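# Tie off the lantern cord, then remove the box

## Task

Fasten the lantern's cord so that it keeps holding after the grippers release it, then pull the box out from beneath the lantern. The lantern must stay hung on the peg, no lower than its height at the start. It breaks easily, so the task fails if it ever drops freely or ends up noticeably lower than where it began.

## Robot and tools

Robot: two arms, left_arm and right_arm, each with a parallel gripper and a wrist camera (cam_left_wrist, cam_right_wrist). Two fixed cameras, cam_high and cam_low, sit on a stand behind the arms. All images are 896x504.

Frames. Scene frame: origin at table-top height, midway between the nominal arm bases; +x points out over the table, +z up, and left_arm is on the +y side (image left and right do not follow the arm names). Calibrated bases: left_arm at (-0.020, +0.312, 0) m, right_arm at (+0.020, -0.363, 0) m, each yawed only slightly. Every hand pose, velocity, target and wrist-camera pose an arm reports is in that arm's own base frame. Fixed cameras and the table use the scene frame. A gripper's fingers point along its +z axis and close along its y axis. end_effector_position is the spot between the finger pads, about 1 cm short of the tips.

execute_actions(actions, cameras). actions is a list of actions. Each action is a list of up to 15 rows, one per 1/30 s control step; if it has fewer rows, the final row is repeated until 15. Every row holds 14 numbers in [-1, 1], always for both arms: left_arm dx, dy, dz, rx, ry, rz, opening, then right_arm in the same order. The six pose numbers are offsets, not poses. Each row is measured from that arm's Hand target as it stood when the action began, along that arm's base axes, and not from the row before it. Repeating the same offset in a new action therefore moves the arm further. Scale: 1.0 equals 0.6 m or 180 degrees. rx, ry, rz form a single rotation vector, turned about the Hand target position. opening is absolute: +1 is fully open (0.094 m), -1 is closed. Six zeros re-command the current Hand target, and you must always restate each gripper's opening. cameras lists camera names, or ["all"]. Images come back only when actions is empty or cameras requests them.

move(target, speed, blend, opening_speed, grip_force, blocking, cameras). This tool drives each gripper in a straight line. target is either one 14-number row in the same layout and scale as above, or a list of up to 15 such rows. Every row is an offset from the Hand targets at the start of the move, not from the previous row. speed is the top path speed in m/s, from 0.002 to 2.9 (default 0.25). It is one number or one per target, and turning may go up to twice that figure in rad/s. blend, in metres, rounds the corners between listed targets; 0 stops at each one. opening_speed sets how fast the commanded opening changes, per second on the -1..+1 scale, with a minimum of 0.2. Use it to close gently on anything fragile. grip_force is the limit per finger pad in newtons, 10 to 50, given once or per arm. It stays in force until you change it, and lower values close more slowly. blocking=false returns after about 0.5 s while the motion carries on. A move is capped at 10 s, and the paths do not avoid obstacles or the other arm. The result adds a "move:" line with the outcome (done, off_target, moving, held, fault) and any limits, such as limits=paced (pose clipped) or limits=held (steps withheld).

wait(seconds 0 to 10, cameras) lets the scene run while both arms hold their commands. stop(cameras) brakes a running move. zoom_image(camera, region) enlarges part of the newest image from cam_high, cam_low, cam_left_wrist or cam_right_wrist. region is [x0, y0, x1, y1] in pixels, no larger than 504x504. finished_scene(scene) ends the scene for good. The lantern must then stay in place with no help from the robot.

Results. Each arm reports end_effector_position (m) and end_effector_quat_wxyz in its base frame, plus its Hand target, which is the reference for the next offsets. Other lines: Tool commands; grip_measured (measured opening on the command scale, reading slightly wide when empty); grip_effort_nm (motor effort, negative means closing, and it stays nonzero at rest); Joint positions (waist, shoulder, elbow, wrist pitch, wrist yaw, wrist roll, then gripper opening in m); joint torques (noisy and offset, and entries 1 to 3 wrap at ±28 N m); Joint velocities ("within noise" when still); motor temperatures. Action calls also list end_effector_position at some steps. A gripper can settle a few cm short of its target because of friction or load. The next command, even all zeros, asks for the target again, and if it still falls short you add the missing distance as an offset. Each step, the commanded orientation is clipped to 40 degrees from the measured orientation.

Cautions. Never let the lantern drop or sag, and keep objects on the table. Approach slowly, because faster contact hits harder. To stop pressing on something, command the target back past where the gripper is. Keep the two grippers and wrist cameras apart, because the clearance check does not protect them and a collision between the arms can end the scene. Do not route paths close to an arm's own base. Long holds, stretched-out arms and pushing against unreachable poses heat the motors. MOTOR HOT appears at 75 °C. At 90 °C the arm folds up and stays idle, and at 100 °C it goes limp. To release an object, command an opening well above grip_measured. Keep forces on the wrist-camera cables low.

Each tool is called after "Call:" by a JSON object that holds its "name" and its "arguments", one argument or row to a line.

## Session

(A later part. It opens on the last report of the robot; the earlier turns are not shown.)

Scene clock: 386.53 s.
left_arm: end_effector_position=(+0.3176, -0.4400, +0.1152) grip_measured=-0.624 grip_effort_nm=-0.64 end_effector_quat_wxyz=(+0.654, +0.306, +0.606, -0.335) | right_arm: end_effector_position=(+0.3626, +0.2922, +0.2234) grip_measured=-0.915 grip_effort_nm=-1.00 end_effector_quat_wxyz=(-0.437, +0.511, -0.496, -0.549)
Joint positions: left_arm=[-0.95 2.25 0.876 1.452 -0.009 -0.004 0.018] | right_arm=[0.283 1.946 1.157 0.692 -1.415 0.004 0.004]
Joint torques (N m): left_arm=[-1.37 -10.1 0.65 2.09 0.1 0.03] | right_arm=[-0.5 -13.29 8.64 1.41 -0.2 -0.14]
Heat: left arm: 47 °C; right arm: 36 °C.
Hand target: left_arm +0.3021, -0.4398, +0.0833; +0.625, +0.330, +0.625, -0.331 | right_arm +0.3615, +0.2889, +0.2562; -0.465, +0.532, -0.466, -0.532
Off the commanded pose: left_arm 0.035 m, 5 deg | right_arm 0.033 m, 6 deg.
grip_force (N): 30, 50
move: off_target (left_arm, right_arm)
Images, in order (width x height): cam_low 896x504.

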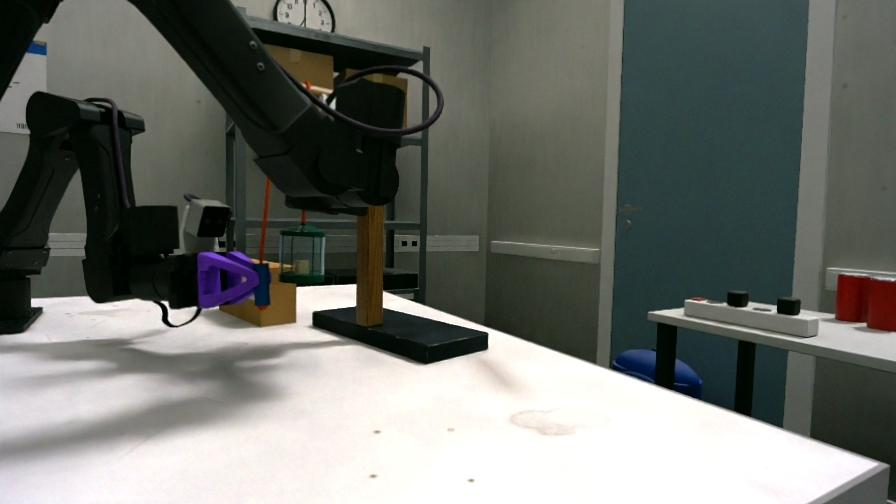

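Call:
{"name": "move", "arguments": {
  "target": [0,0,-0.02,0,0,0,-0.8,0.015,-0.01,0.06,0,0,0,-1],
  "speed": 0.025
}}

Call:
{"name": "move", "arguments": {
  "target": [0,0,0,0,0,0,-0.8,0.0,0.0,0.02,0,0,0,-1],
  "speed": 0.025,
  "cameras": ["cam_low","cam_high"]
}}

Call:
{"name": "zoom_image", "arguments": {
  "camera": "cam_low",
  "region": [260, 200, 360, 300]
}}

Call:
{"name": "zoom_image", "arguments": {
  "camera": "cam_high",
  "region": [410, 150, 560, 300]
}}

Scene clock: 389.63 s.
left_arm: end_effector_position=(+0.3115, -0.4383, +0.0894) grip_measured=-0.625 grip_effort_nm=-0.64 end_effector_quat_wxyz=(+0.635, +0.318, +0.622, -0.328) | right_arm: end_effector_position=(+0.3748, +0.2871, +0.2539) grip_measured=-0.915 grip_effort_nm=-1.00 end_effector_quat_wxyz=(-0.432, +0.506, -0.502, -0.552)
Joint positions: left_arm=[-0.958 2.287 0.857 1.453 -0.008 -0.004 0.018] | right_arm=[0.263 1.922 1.27 0.533 -1.432 -0.003 0.004]
Joint torques (N m): left_arm=[-0.91 -8.84 2.56 2.54 0.08 0.03] | right_arm=[-0.5 -13.82 9.29 1.46 -0.25 -0.13]
Heat: left arm: 47 °C; right arm: 36 °C.
Hand target: left_arm +0.3021, -0.4398, +0.0712; +0.625, +0.331, +0.625, -0.331 | right_arm +0.3705, +0.2828, +0.2922; -0.465, +0.533, -0.466, -0.532
Off the commanded pose: left_arm 0.020 m, 2 deg | right_arm 0.039 m, 7 deg.
grip_force (N): 30, 50
move: off_target (left_arm, right_arm)

Scene clock: 390.77 s.
left_arm: end_effector_position=(+0.3083, -0.4401, +0.0829) grip_measured=-0.625 grip_effort_nm=-0.64 end_effector_quat_wxyz=(+0.630, +0.324, +0.625, -0.330) | right_arm: end_effector_position=(+0.3757, +0.2874, +0.2655) grip_measured=-0.915 grip_effort_nm=-1.00 end_effector_quat_wxyz=(-0.432, +0.506, -0.502, -0.552)
Joint positions: left_arm=[-0.962 2.299 0.857 1.453 -0.002 -0.004 0.018] | right_arm=[0.263 1.909 1.302 0.484 -1.432 -0.004 0.004]
Joint torques (N m): left_arm=[-0.55 -9.91 2.58 2.55 0.02 0.03] | right_arm=[-0.47 -13.75 9.42 1.48 -0.26 -0.13]
Heat: left arm: 47 °C; right arm: 37 °C.
Hand target: left_arm +0.3022, -0.4397, +0.0713; +0.625, +0.330, +0.625, -0.331 | right_arm +0.3706, +0.2828, +0.3043; -0.465, +0.533, -0.466, -0.532
Off the commanded pose: left_arm 0.013 m, 1 deg | right_arm 0.039 m, 7 deg.
grip_force (N): 30, 50
move: off_target (left_arm, right_arm)
Images, in order (width x height): cam_high 896x504, cam_low 896x504.

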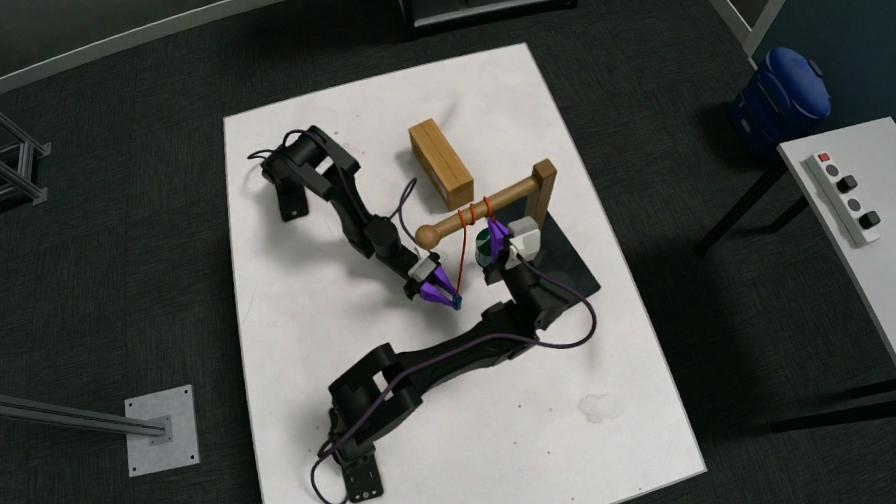

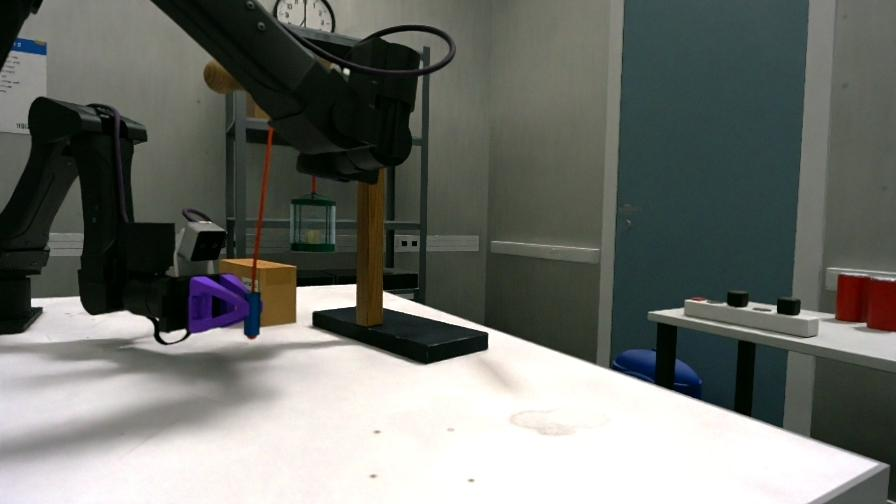

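Scaled by 5.040 from the camera's 896x504 image, which has a finer 1280x720 frame.

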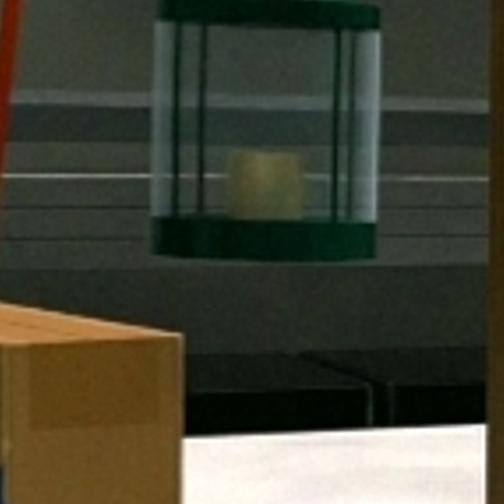

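Scaled by 3.360 from the camera's 896x504 image, which has a finer 1280x720 frame.

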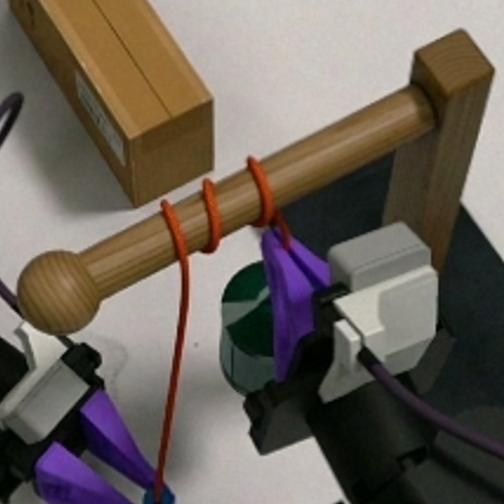

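Call:
{"name": "move", "arguments": {
  "target": [0.05,-0.07,-0.015,0,0,0,-0.8,0.0,0.0,0,0,0,0,-1],
  "speed": 0.04,
  "cameras": ["cam_low","cam_high"]
}}

Call:
{"name": "zoom_image", "arguments": {
  "camera": "cam_high",
  "region": [410, 150, 560, 300]
}}

Call:
{"name": "zoom_image", "arguments": {
  "camera": "cam_low",
  "region": [240, 60, 360, 260]
}}

Scene clock: 393.83 s.
left_arm: end_effector_position=(+0.3336, -0.4767, +0.0860) grip_measured=-0.625 grip_effort_nm=-0.65 end_effector_quat_wxyz=(+0.643, +0.317, +0.611, -0.337) | right_arm: end_effector_position=(+0.3757, +0.2873, +0.2652) grip_measured=-0.915 grip_effort_nm=-1.00 end_effector_quat_wxyz=(-0.432, +0.506, -0.503, -0.552)
Joint positions: left_arm=[-0.962 2.403 1.071 1.386 -0.001 -0.004 0.018] | right_arm=[0.263 1.909 1.302 0.481 -1.432 -0.006 0.004]
Joint torques (N m): left_arm=[-0.4 -10.7 5.04 1.88 0.02 0.02] | right_arm=[-0.5 -13.76 9.39 1.47 -0.26 -0.14]
Heat: left arm: 47 °C; right arm: 37 °C.
Hand target: left_arm +0.3322, -0.4817, +0.0622; +0.625, +0.330, +0.625, -0.331 | right_arm +0.3706, +0.2828, +0.3043; -0.465, +0.533, -0.466, -0.532
Off the commanded pose: left_arm 0.024 m, 3 deg | right_arm 0.040 m, 7 deg.
grip_force (N): 30, 50
move: off_target (left_arm, right_arm)
Images, in order (width x height): cam_high 896x504, cam_low 896x504.

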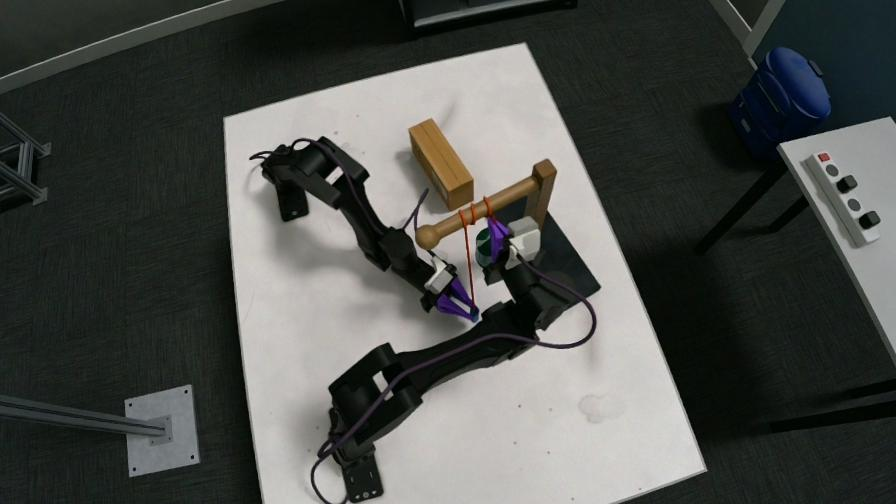

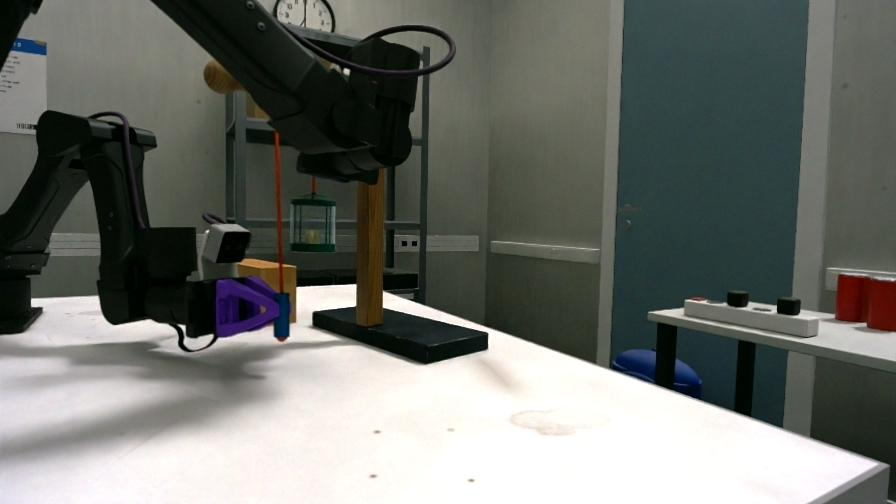

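Scaled by 3.360 from the camera's 896x504 image, which has a finer 1280x720 frame.

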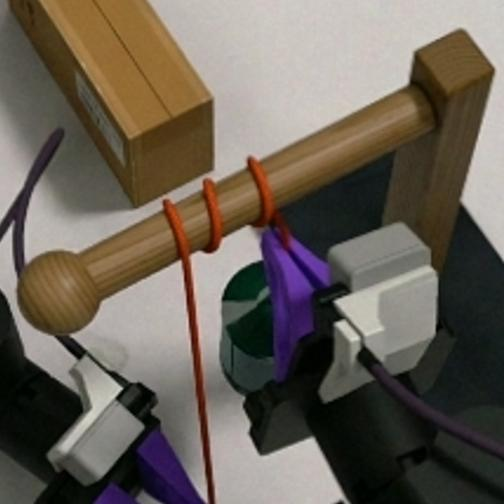

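Scaled by 2.520 from the camera's 896x504 image, which has a finer 1280x720 frame.

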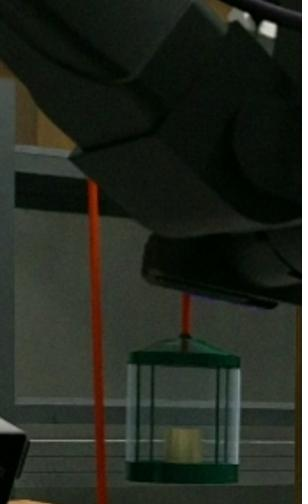

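Call:
{"name": "move", "arguments": {
  "target": [0,0,0,0,0,0,-0.8,0.0,0.01,-0.08,0,0,0,-1],
  "speed": 0.025
}}

Call:
{"name": "move", "arguments": {
  "target": [0,0,0,0,0,0,-0.8,0.0,0.0,-0.04,0,0,0,-1],
  "speed": 0.025,
  "cameras": ["cam_low","cam_high","cam_right_wrist"]
}}

Call:
{"name": "zoom_image", "arguments": {
  "camera": "cam_high",
  "region": [410, 150, 560, 300]
}}

Scene clock: 398.30 s.
left_arm: end_effector_position=(+0.3336, -0.4767, +0.0855) grip_measured=-0.625 grip_effort_nm=-0.64 end_effector_quat_wxyz=(+0.642, +0.317, +0.611, -0.337) | right_arm: end_effector_position=(+0.3706, +0.2877, +0.2627) grip_measured=-0.915 grip_effort_nm=-1.00 end_effector_quat_wxyz=(-0.468, +0.534, -0.466, -0.528)
Joint positions: left_arm=[-0.962 2.403 1.071 1.384 -0.001 -0.004 0.018] | right_arm=[0.267 1.909 1.251 0.628 -1.432 -0.035 0.004]
Joint velocities: left_arm=[-0.002 0.007 0.012 0.037 -0.168 -0.081 0] | right_arm=[within noise]
Joint torques (N m): left_arm=[-0.35 -10.71 5.09 1.91 0.03 0.02] | right_arm=[0.25 -8.38 5.59 1.49 -0.04 0.05]
Heat: left arm: 47 °C; right arm: 37 °C.
Hand target: left_arm +0.3322, -0.4817, +0.0622; +0.625, +0.330, +0.625, -0.331 | right_arm +0.3705, +0.2889, +0.2562; -0.465, +0.533, -0.466, -0.532
Off the commanded pose: left_arm 0.024 m, 3 deg | right_arm 0.006 m, 0 deg.
grip_force (N): 30, 50
move: off_target (left_arm)

Scene clock: 399.90 s.
left_arm: end_effector_position=(+0.3336, -0.4767, +0.0855) grip_measured=-0.625 grip_effort_nm=-0.64 end_effector_quat_wxyz=(+0.642, +0.317, +0.611, -0.337) | right_arm: end_effector_position=(+0.3668, +0.2889, +0.2597) grip_measured=-0.915 grip_effort_nm=-1.00 end_effector_quat_wxyz=(-0.493, +0.551, -0.437, -0.513)
Joint positions: left_arm=[-0.962 2.403 1.071 1.384 -0.001 -0.004 0.018] | right_arm=[0.272 1.925 1.213 0.797 -1.433 -0.011 0.004]
Joint torques (N m): left_arm=[-0.35 -10.66 5.12 1.89 0.03 0.02] | right_arm=[-0.14 -6.48 4.31 1.02 0.03 0.03]
Heat: left arm: 47 °C; right arm: 37 °C.
Hand target: left_arm +0.3322, -0.4817, +0.0622; +0.625, +0.330, +0.625, -0.331 | right_arm +0.3705, +0.2889, +0.2323; -0.465, +0.533, -0.466, -0.532
Off the commanded pose: left_arm 0.024 m, 3 deg | right_arm 0.028 m, 6 deg.
grip_force (N): 30, 50
move: off_target (left_arm, right_arm)
camera_calibration:
cam_right_wrist: T_world_to_cam=[[0.98321, 0.145291, 0.110401, -0.430062], [0.159128, -0.386565, -0.908431, 0.329333], [-0.0893096, 0.910746, -0.403194, -0.0355294], [0, 0, 0, 1]] pos_world=[0.367262, 0.222151, 0.33233]
Images, in order (width x height): cam_high 896x504, cam_low 896x504, cam_right_wrist 896x504.

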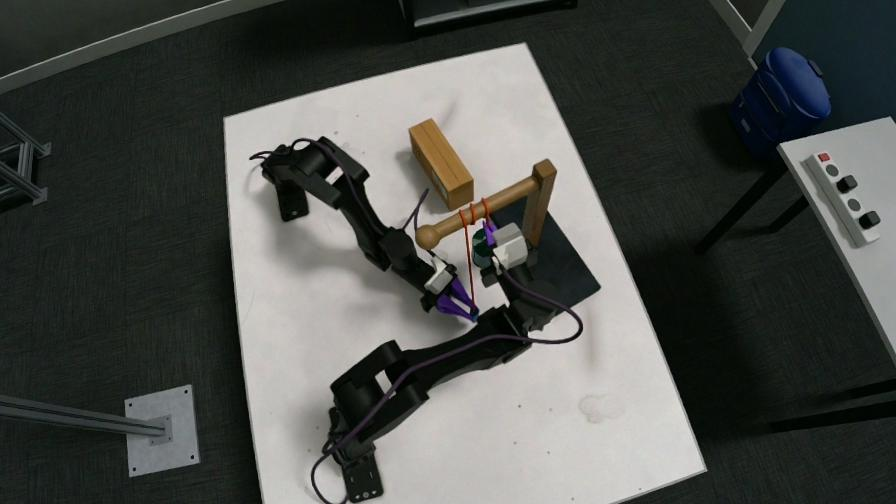

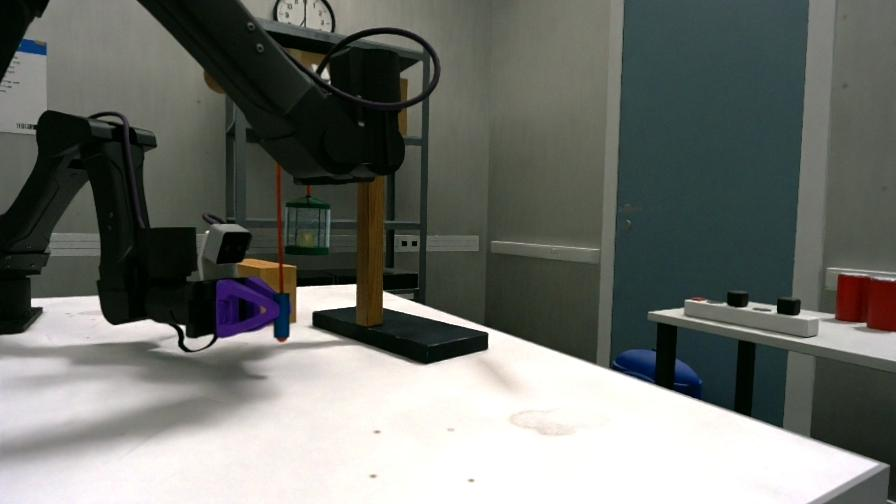

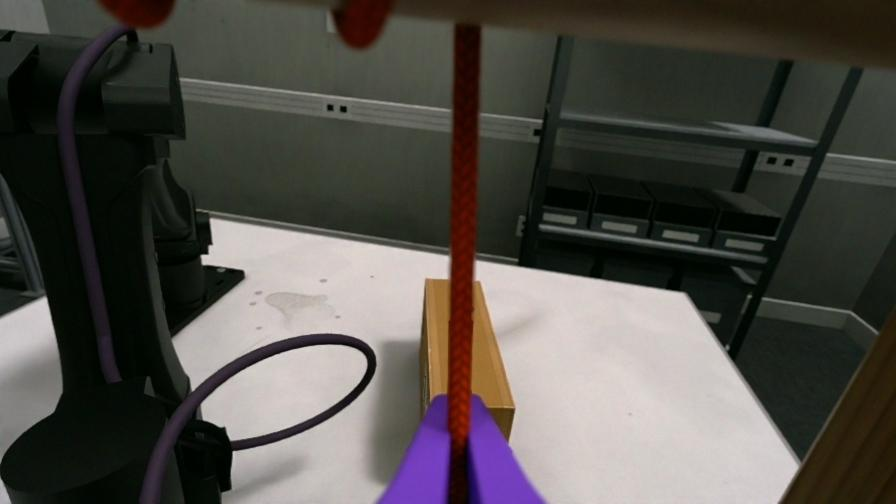

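Scaled by 3.360 from the camera's 896x504 image, which has a finer 1280x720 frame.

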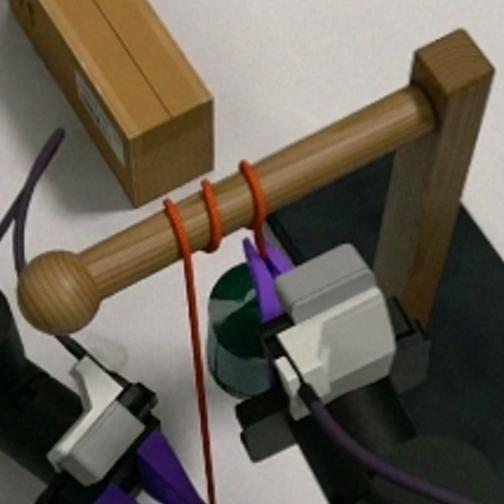

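Call:
{"name": "move", "arguments": {
  "target": [0.022,0.11,0.035,0,0,0,-0.8,0.0,0.0,0.0,0,0,0,-1],
  "speed": 0.05,
  "cameras": ["cam_low","cam_left_wrist"]
}}

Scene clock: 402.80 s.
left_arm: end_effector_position=(+0.3459, -0.4183, +0.0766) grip_measured=-0.625 grip_effort_nm=-0.64 end_effector_quat_wxyz=(+0.625, +0.329, +0.626, -0.332) | right_arm: end_effector_position=(+0.3669, +0.2889, +0.2598) grip_measured=-0.915 grip_effort_nm=-1.00 end_effector_quat_wxyz=(-0.492, +0.550, -0.438, -0.514)
Joint positions: left_arm=[-0.837 2.325 0.889 1.436 0.134 -0.004 0.018] | right_arm=[0.272 1.925 1.213 0.8 -1.433 -0.005 0.004]
Joint torques (N m): left_arm=[0.35 -15.79 2.37 2.06 -0.02 0.01] | right_arm=[-0.16 -6.43 4.26 1.08 0.04 0.03]
Heat: left arm: 47 °C; right arm: 37 °C.
Hand target: left_arm +0.3453, -0.4158, +0.0833; +0.625, +0.331, +0.625, -0.331 | right_arm +0.3706, +0.2889, +0.2322; -0.465, +0.532, -0.466, -0.532
Off the commanded pose: left_arm 0.007 m, 0 deg | right_arm 0.028 m, 5 deg.
grip_force (N): 30, 50
move: off_target (right_arm)
camera_calibration:
cam_left_wrist: T_world_to_cam=[[-0.829486, -0.55821, 0.0188195, 0.0515996], [-0.23365, 0.316199, -0.919471, 0.324792], [0.507307, -0.767085, -0.392708, -0.378404], [0, 0, 0, 1]] pos_world=[0.310656, -0.364164, 0.149064]
Images, in order (width x height): cam_low 896x504, cam_left_wrist 896x504.

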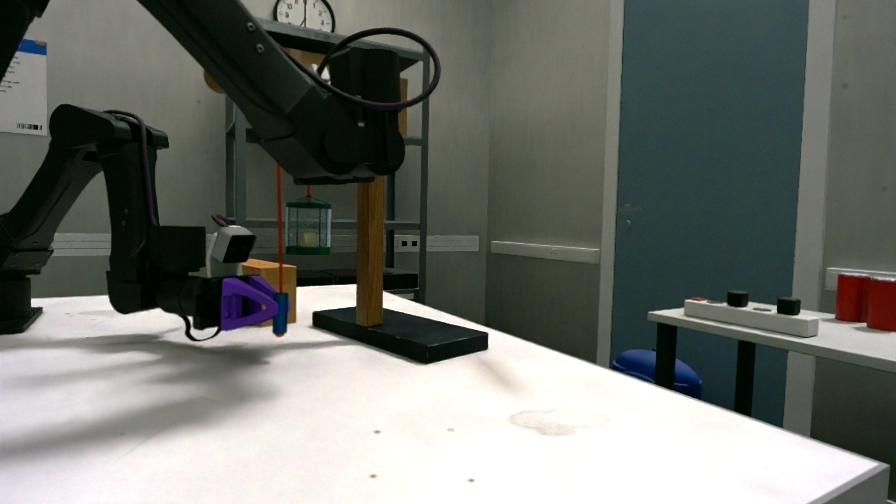

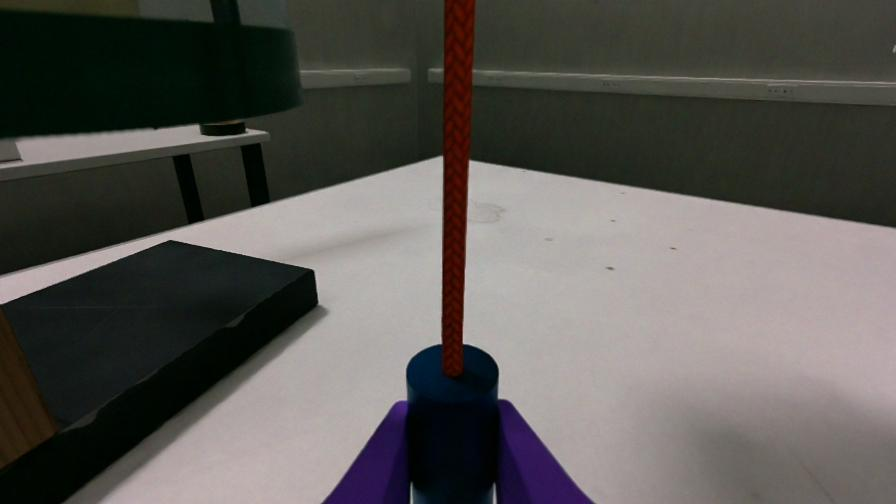

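Nearly plumb and fairly taut. Release and retract left along its axis.

Call:
{"name": "move", "arguments": {
  "target": [0,0,0,0,0,0,-0.35,0.0,0.0,0.0,0,0,0,-1],
  "opening_speed": 0.2
}}

Call:
{"name": "move", "arguments": {
  "target": [
    [-0.075,0.11,0,0,0,0,-0.35,0,0,0,0,0,0,-1],
    [-0.18,0.19,0.0,0,0,0,-0.25,0,0,0,0,0,0,-1]
  ],
  "speed": 0.07,
  "blend": 0.03,
  "cameras": ["cam_high","cam_right_wrist","cam_low"]
}}

Call:
{"name": "zoom_image", "arguments": {
  "camera": "cam_high",
  "region": [410, 150, 560, 300]
}}

Scene clock: 406.33 s.
left_arm: end_effector_position=(+0.3458, -0.4183, +0.0753) grip_measured=-0.352 grip_effort_nm=0.09 end_effector_quat_wxyz=(+0.623, +0.330, +0.627, -0.331) | right_arm: end_effector_position=(+0.3671, +0.2890, +0.2587) grip_measured=-0.915 grip_effort_nm=-1.00 end_effector_quat_wxyz=(-0.492, +0.550, -0.438, -0.514)
Joint positions: left_arm=[-0.837 2.325 0.889 1.431 0.135 -0.004 0.03] | right_arm=[0.272 1.928 1.212 0.805 -1.433 -0.003 0.004]
Joint torques (N m): left_arm=[0.29 -15.79 2.37 2.12 0.02 0.01] | right_arm=[-0.13 -6.64 4.33 1.05 0.04 0.04]
Heat: left arm: 47 °C; right arm: 37 °C.
Hand target: left_arm +0.3453, -0.4158, +0.0833; +0.625, +0.331, +0.625, -0.331 | right_arm +0.3705, +0.2889, +0.2322; -0.465, +0.533, -0.466, -0.532
Off the commanded pose: left_arm 0.008 m, 0 deg | right_arm 0.027 m, 5 deg.
grip_force (N): 30, 50
move: off_target (right_arm)

Scene clock: 409.63 s.
left_arm: end_effector_position=(+0.2354, -0.2981, +0.0524) grip_measured=-0.251 grip_effort_nm=0.09 end_effector_quat_wxyz=(+0.535, +0.364, +0.701, -0.299) | right_arm: end_effector_position=(+0.3671, +0.2890, +0.2587) grip_measured=-0.915 grip_effort_nm=-1.00 end_effector_quat_wxyz=(-0.492, +0.550, -0.438, -0.514)
Joint positions: left_arm=[-0.835 1.929 0.22 1.456 0.148 0.007 0.035] | right_arm=[0.272 1.928 1.212 0.805 -1.433 -0.003 0.004]
Joint torques (N m): left_arm=[-0.64 -9.69 1.43 3.36 -0.12 0.07] | right_arm=[-0.14 -6.64 4.33 1.06 0.04 0.04]
Heat: left arm: 48 °C; right arm: 37 °C.
Hand target: left_arm +0.2373, -0.3017, +0.0832; +0.625, +0.331, +0.625, -0.331 | right_arm +0.3705, +0.2889, +0.2322; -0.465, +0.533, -0.466, -0.532
Off the commanded pose: left_arm 0.031 m, 15 deg | right_arm 0.027 m, 5 deg.
joint sent to its limit (left arm) — joint 4 (wrist pitch), upper limit. The joint targets are off in orientation, not in position.
grip_force (N): 30, 50
move: off_target (left_arm, right_arm); target 2's new opening was sent with left_arm's hand 0.031 m and 15 deg from that target
camera_calibration:
cam_right_wrist: T_world_to_cam=[[0.983653, 0.145406, 0.106222, -0.429361], [0.15533, -0.386729, -0.909018, 0.329994], [-0.0910977, 0.910658, -0.402994, -0.0353596], [0, 0, 0, 1]] pos_world=[0.367863, 0.222251, 0.331328]
Images, in order (width x height): cam_high 896x504, cam_low 896x504, cam_right_wrist 896x504.

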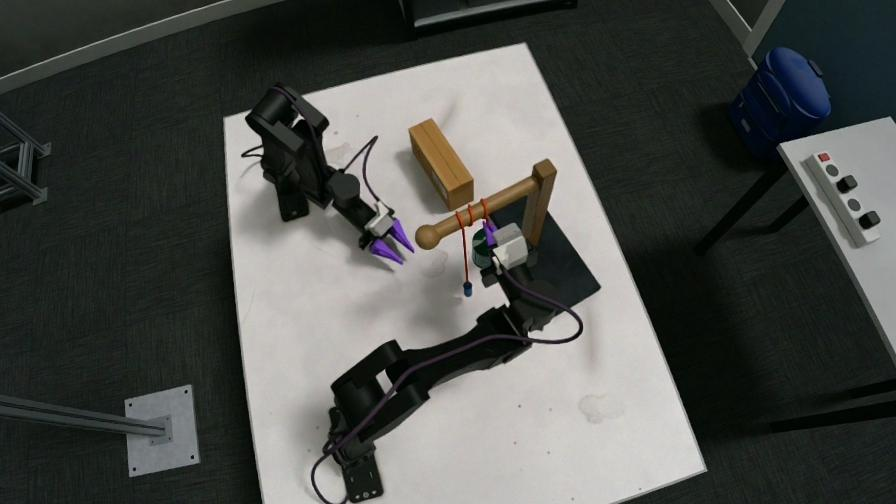

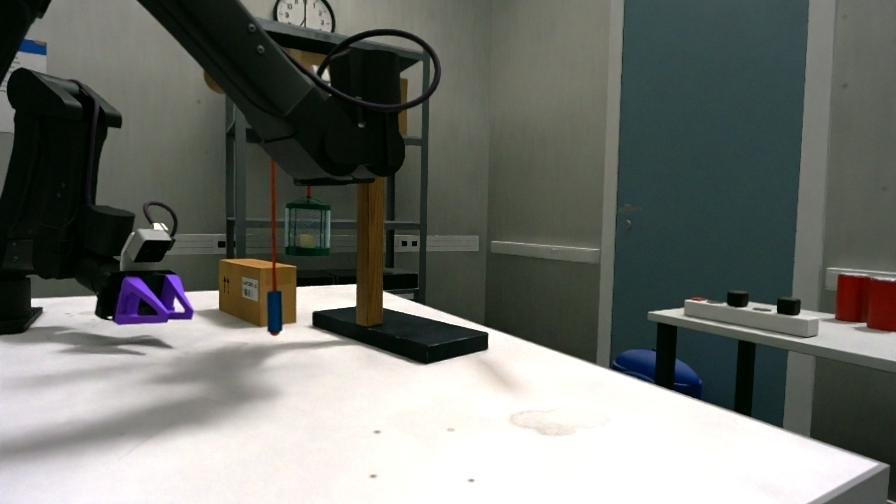

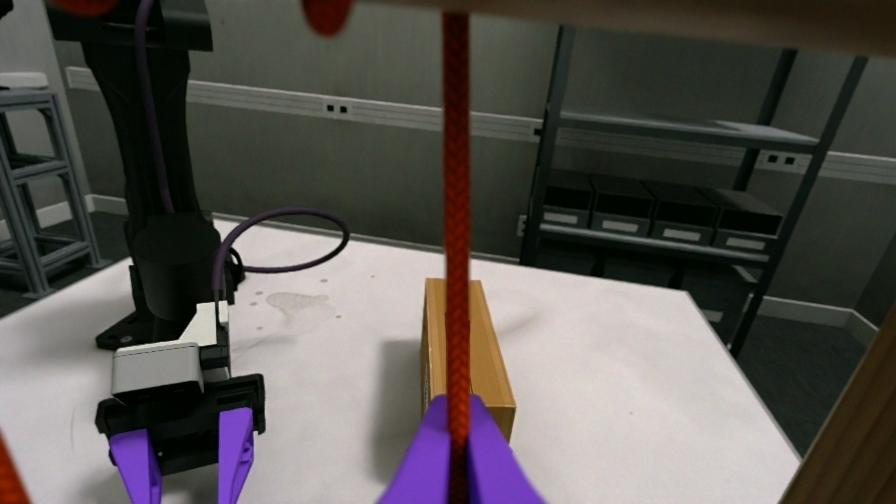

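Scaled by 3.360 from the camera's 896x504 image, which has a finer 1280x720 frame.

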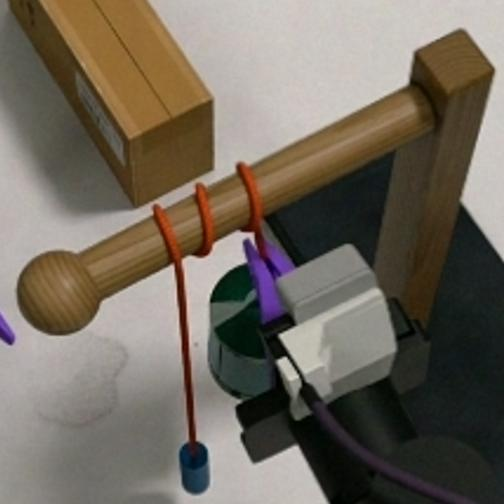

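Call:
{"name": "move", "arguments": {
  "target": [0,0,0,0,0,0,-0.25,0,0,0.045,0,0,0,-1],
  "speed": 0.03
}}

Call:
{"name": "move", "arguments": {
  "target": [0,0,0,0,0,0,-0.25,0,0,0,0,0,0,-0.3],
  "opening_speed": 0.3,
  "cameras": ["cam_right_wrist","cam_high"]
}}

Call:
{"name": "zoom_image", "arguments": {
  "camera": "cam_high",
  "region": [410, 150, 560, 300]
}}

Scene clock: 412.03 s.
left_arm: end_effector_position=(+0.2354, -0.2981, +0.0524) grip_measured=-0.251 grip_effort_nm=0.09 end_effector_quat_wxyz=(+0.535, +0.364, +0.701, -0.299) | right_arm: end_effector_position=(+0.3679, +0.2892, +0.2587) grip_measured=-0.915 grip_effort_nm=-1.00 end_effector_quat_wxyz=(-0.473, +0.536, -0.456, -0.530)
Joint positions: left_arm=[-0.835 1.929 0.22 1.456 0.148 0.007 0.035] | right_arm=[0.272 1.928 1.22 0.776 -1.435 0.044 0.004]
Joint torques (N m): left_arm=[-0.57 -9.68 1.36 3.35 -0.12 0.09] | right_arm=[-0.14 -9.32 7.21 0.94 0.06 -0.03]
Heat: left arm: 49 °C; right arm: 37 °C.
Hand target: left_arm +0.2373, -0.3017, +0.0832; +0.625, +0.331, +0.625, -0.331 | right_arm +0.3705, +0.2889, +0.2591; -0.465, +0.532, -0.466, -0.532
Off the commanded pose: left_arm 0.031 m, 15 deg | right_arm 0.003 m, 2 deg.
joint sent to its limit (left arm) — joint 4 (wrist pitch), upper limit. The joint targets are off in orientation, not in position.
grip_force (N): 30, 50
move: off_target (left_arm)

Scene clock: 414.57 s.
left_arm: end_effector_position=(+0.2354, -0.2981, +0.0524) grip_measured=-0.251 grip_effort_nm=0.09 end_effector_quat_wxyz=(+0.535, +0.364, +0.701, -0.299) | right_arm: end_effector_position=(+0.3683, +0.2894, +0.2511) grip_measured=-0.301 grip_effort_nm=0.10 end_effector_quat_wxyz=(-0.457, +0.528, -0.472, -0.538)
Joint positions: left_arm=[-0.835 1.929 0.22 1.456 0.148 0.007 0.035] | right_arm=[0.272 1.928 1.223 0.687 -1.435 0.008 0.033]
Joint torques (N m): left_arm=[-0.65 -9.65 1.4 3.34 -0.13 0.09] | right_arm=[-0.16 -9.89 7.68 1.21 0.01 -0.14]
Heat: left arm: 50 °C; right arm: 37 °C.
Hand target: left_arm +0.2373, -0.3017, +0.0832; +0.625, +0.331, +0.625, -0.331 | right_arm +0.3705, +0.2889, +0.2592; -0.465, +0.532, -0.466, -0.532
Off the commanded pose: left_arm 0.031 m, 15 deg | right_arm 0.008 m, 1 deg.
joint sent to its limit (left arm) — joint 4 (wrist pitch), upper limit. The joint targets are off in orientation, not in position.
grip_force (N): 30, 50
move: off_target (left_arm)
camera_calibration:
cam_right_wrist: T_world_to_cam=[[0.988753, 0.149127, -0.0113897, -0.403185], [0.0519991, -0.414173, -0.908712, 0.368931], [-0.14023, 0.897899, -0.417269, -0.0132917], [0, 0, 0, 1]] pos_world=[0.377602, 0.224861, 0.325113]
Images, in order (width x height): cam_high 896x504, cam_right_wrist 896x504.

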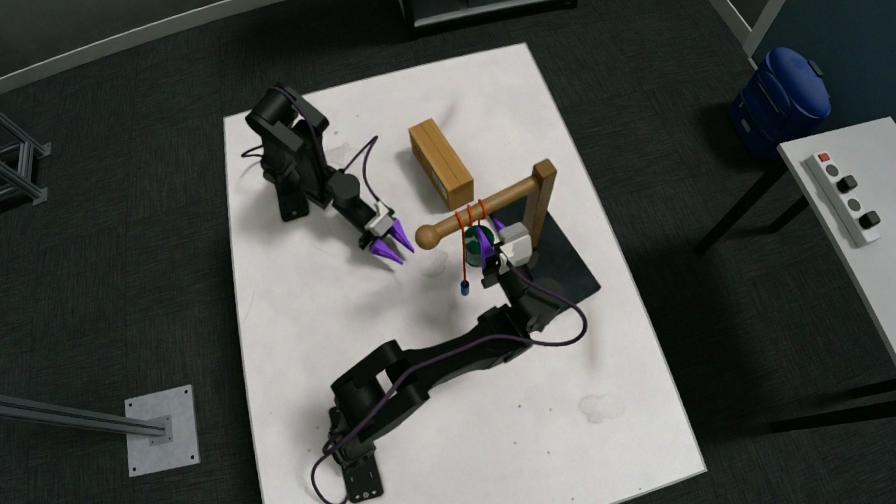

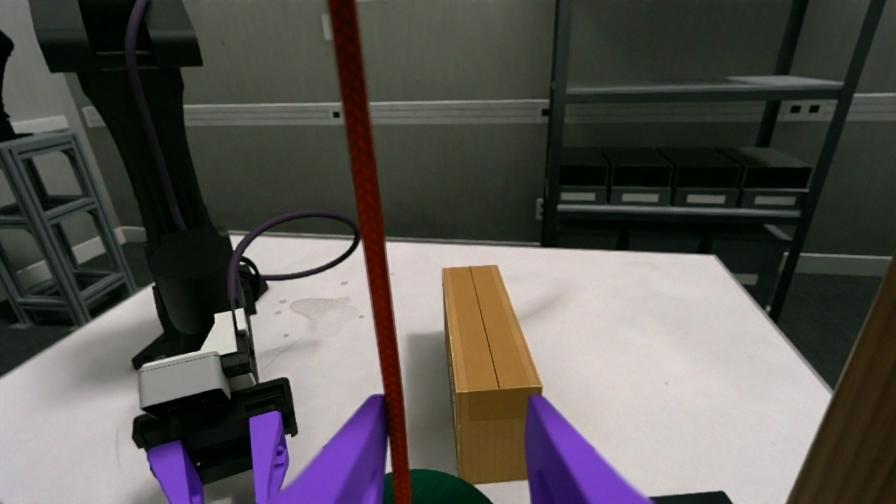

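Scaled by 3.360 from the camera's 896x504 image, which has a finer 1280x720 frame.

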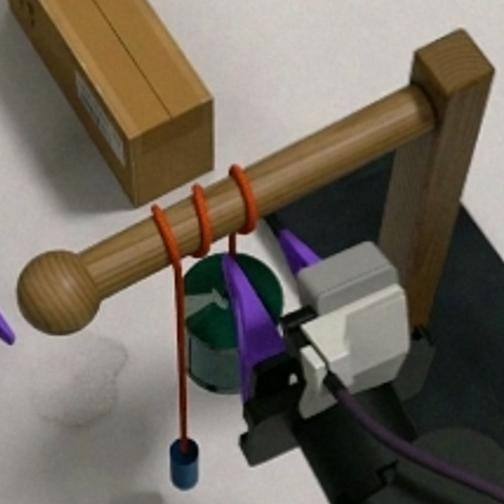

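Call:
{"name": "move", "arguments": {
  "target": [
    [0,0,0,0,0,0,-0.25,-0.016,-0.004,0,0,0,0,-0.3],
    [0,0,0,0,0,0,-0.25,-0.004,-0.1,0,0,0,0,-0.3],
    [0,0,0,0,0,0,-0.25,0.03,-0.3,0,0,0,0,-0.3]
  ],
  "speed": [0.02,0.05,0.08],
  "blend": [0,0.02,0],
  "cameras": ["cam_high","cam_low","cam_right_wrist"]
}}

Call:
{"name": "zoom_image", "arguments": {
  "camera": "cam_high",
  "region": [410, 150, 560, 300]
}}

Call:
{"name": "zoom_image", "arguments": {
  "camera": "cam_low",
  "region": [260, 180, 380, 300]
}}

Scene clock: 420.10 s.
left_arm: end_effector_position=(+0.2354, -0.2981, +0.0524) grip_measured=-0.251 grip_effort_nm=0.10 end_effector_quat_wxyz=(+0.535, +0.364, +0.701, -0.299) | right_arm: end_effector_position=(+0.3965, +0.1088, +0.2494) grip_measured=-0.301 grip_effort_nm=0.10 end_effector_quat_wxyz=(+0.539, -0.433, +0.559, +0.457)
Joint positions: left_arm=[-0.835 1.929 0.22 1.456 0.148 0.007 0.035] | right_arm=[-0.189 1.783 1.03 0.703 -1.553 -0.005 0.033]
Joint torques (N m): left_arm=[-0.61 -9.69 1.33 3.36 -0.13 0.07] | right_arm=[-0.16 -10.59 5.08 1.35 -0.14 -0.12]
Heat: left arm: 52 °C; right arm: 37 °C.
Hand target: left_arm +0.2373, -0.3017, +0.0832; +0.625, +0.331, +0.625, -0.331 | right_arm +0.3886, +0.1089, +0.2592; +0.465, -0.533, +0.466, +0.532
Off the commanded pose: left_arm 0.031 m, 15 deg | right_arm 0.013 m, 20 deg.
joint sent to its limit (left arm) — joint 4 (wrist pitch), upper limit. The joint targets are off in orientation, not in position.
joint sent to its limit (right arm) — joint 5 (wrist yaw), lower limit. The joint targets are off in orientation, not in position.
grip_force (N): 30, 50
move: off_target (left_arm, right_arm)
camera_calibration:
cam_right_wrist: T_world_to_cam=[[0.980737, -0.193107, -0.0293951, -0.359361], [-0.106528, -0.402639, -0.909139, 0.352839], [0.163725, 0.894758, -0.415454, 0.0315087], [0, 0, 0, 1]] pos_world=[0.384868, 0.044479, 0.323307]
Images, in order (width x height): cam_high 896x504, cam_low 896x504, cam_right_wrist 896x504.

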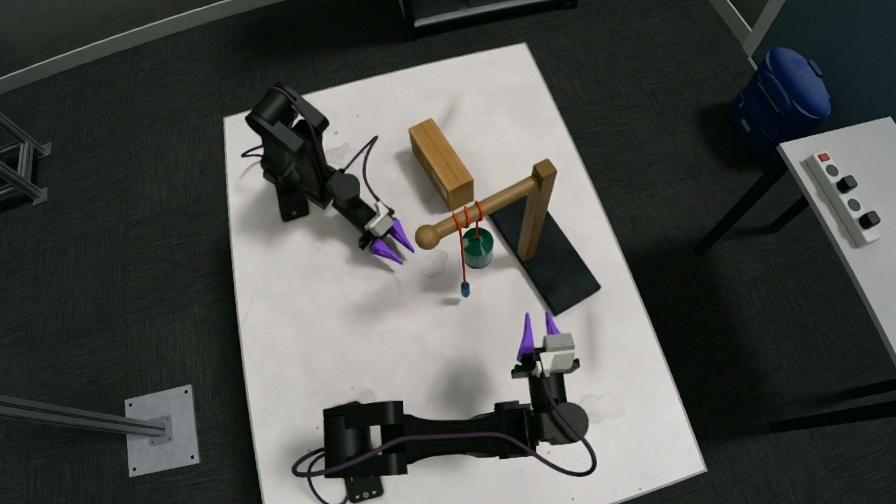

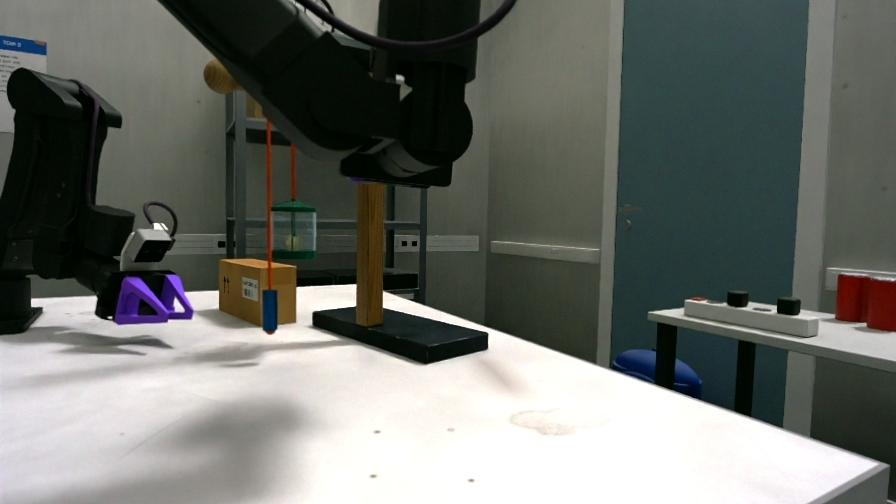

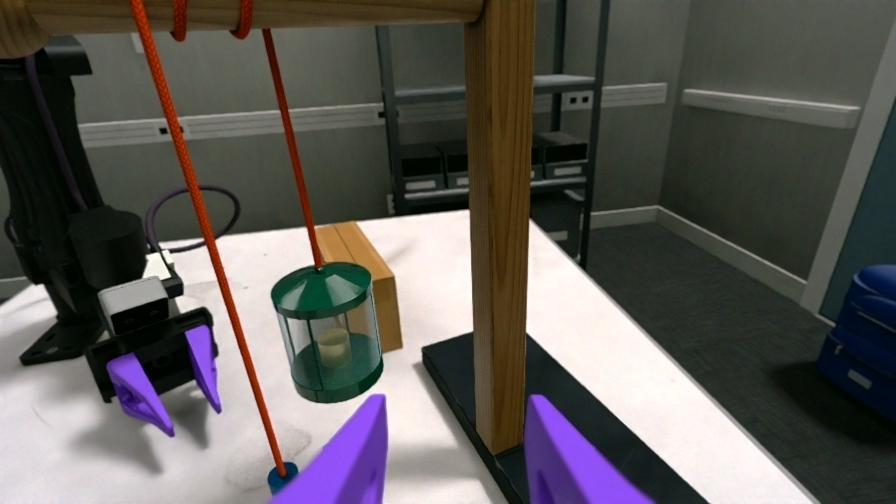

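Scaled by 3.360 from the camera's 896x504 image, which has a finer 1280x720 frame.

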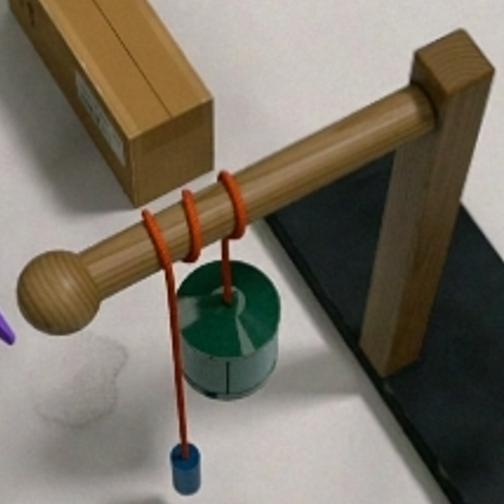

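Scaled by 4.200 from the camera's 896x504 image, which has a finer 1280x720 frame.

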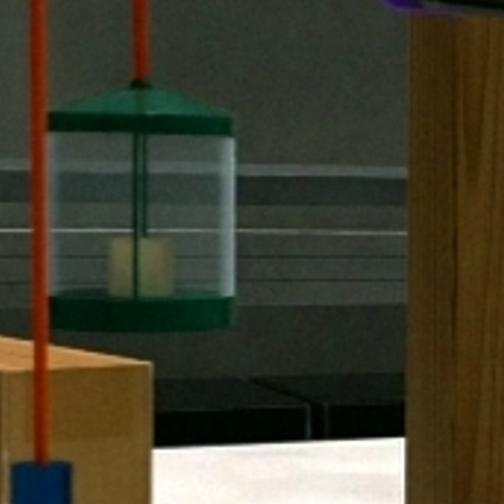

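Call:
{"name": "wait", "arguments": {
  "seconds": 3,
  "cameras": ["cam_high","cam_low"]
}}

Call:
{"name": "zoom_image", "arguments": {
  "camera": "cam_high",
  "region": [410, 150, 560, 300]
}}

Call:
{"name": "zoom_image", "arguments": {
  "camera": "cam_low",
  "region": [260, 180, 380, 300]
}}

Scene clock: 424.23 s.
left_arm: end_effector_position=(+0.2354, -0.2981, +0.0524) grip_measured=-0.251 grip_effort_nm=0.10 end_effector_quat_wxyz=(+0.535, +0.364, +0.701, -0.299) | right_arm: end_effector_position=(+0.3965, +0.1088, +0.2495) grip_measured=-0.301 grip_effort_nm=0.10 end_effector_quat_wxyz=(+0.539, -0.434, +0.559, +0.457)
Joint positions: left_arm=[-0.835 1.929 0.22 1.456 0.148 0.007 0.035] | right_arm=[-0.189 1.783 1.03 0.704 -1.553 -0.005 0.033]
Joint torques (N m): left_arm=[-0.64 -9.7 1.39 3.35 -0.14 0.07] | right_arm=[-0.1 -10.59 5.15 1.34 -0.14 -0.12]
Heat: left arm: 53 °C; right arm: 37 °C.
Hand target: left_arm +0.2373, -0.3017, +0.0832; +0.625, +0.331, +0.625, -0.331 | right_arm +0.3886, +0.1089, +0.2592; +0.465, -0.533, +0.466, +0.532
Tool commands: left_gripper/opening=-0.25 right_gripper/opening=-0.3
Off the commanded pose: left_arm 0.031 m, 15 deg | right_arm 0.013 m, 20 deg.
grip_force (N): 30, 50
wait: 3.00 s; at rest from the start
Images, in order (width x height): cam_high 896x504, cam_low 896x504.

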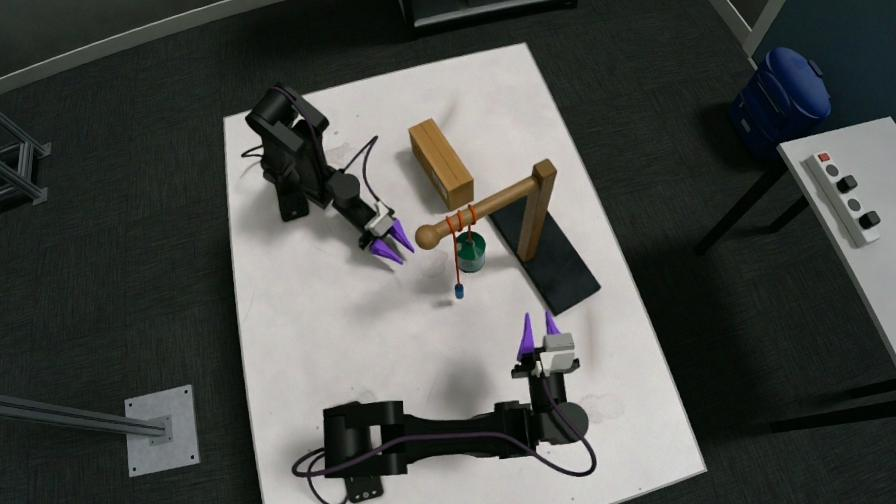

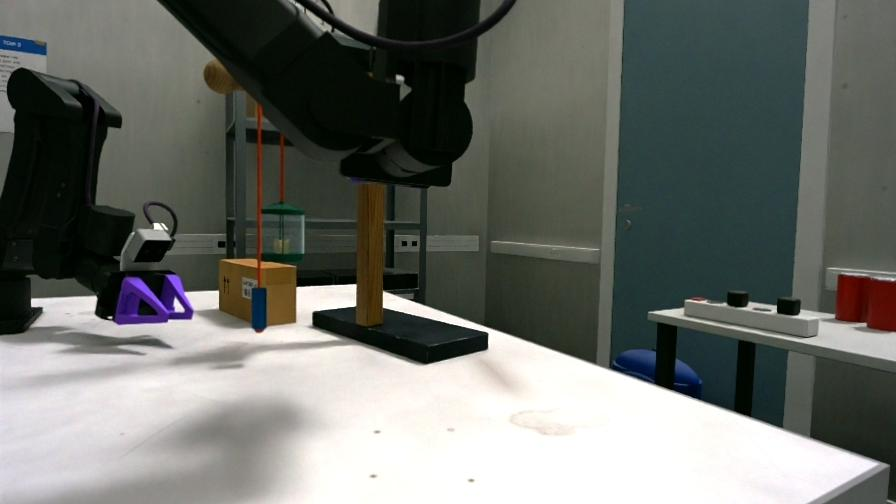

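Scaled by 3.360 from the camera's 896x504 image, which has a finer 1280x720 frame.

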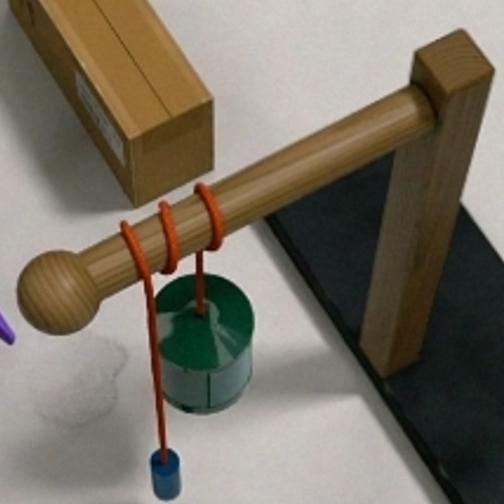

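Scaled by 4.200 from the camera's 896x504 image, which has a finer 1280x720 frame.

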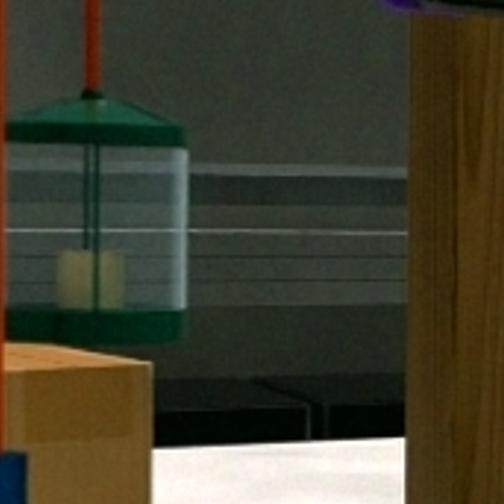

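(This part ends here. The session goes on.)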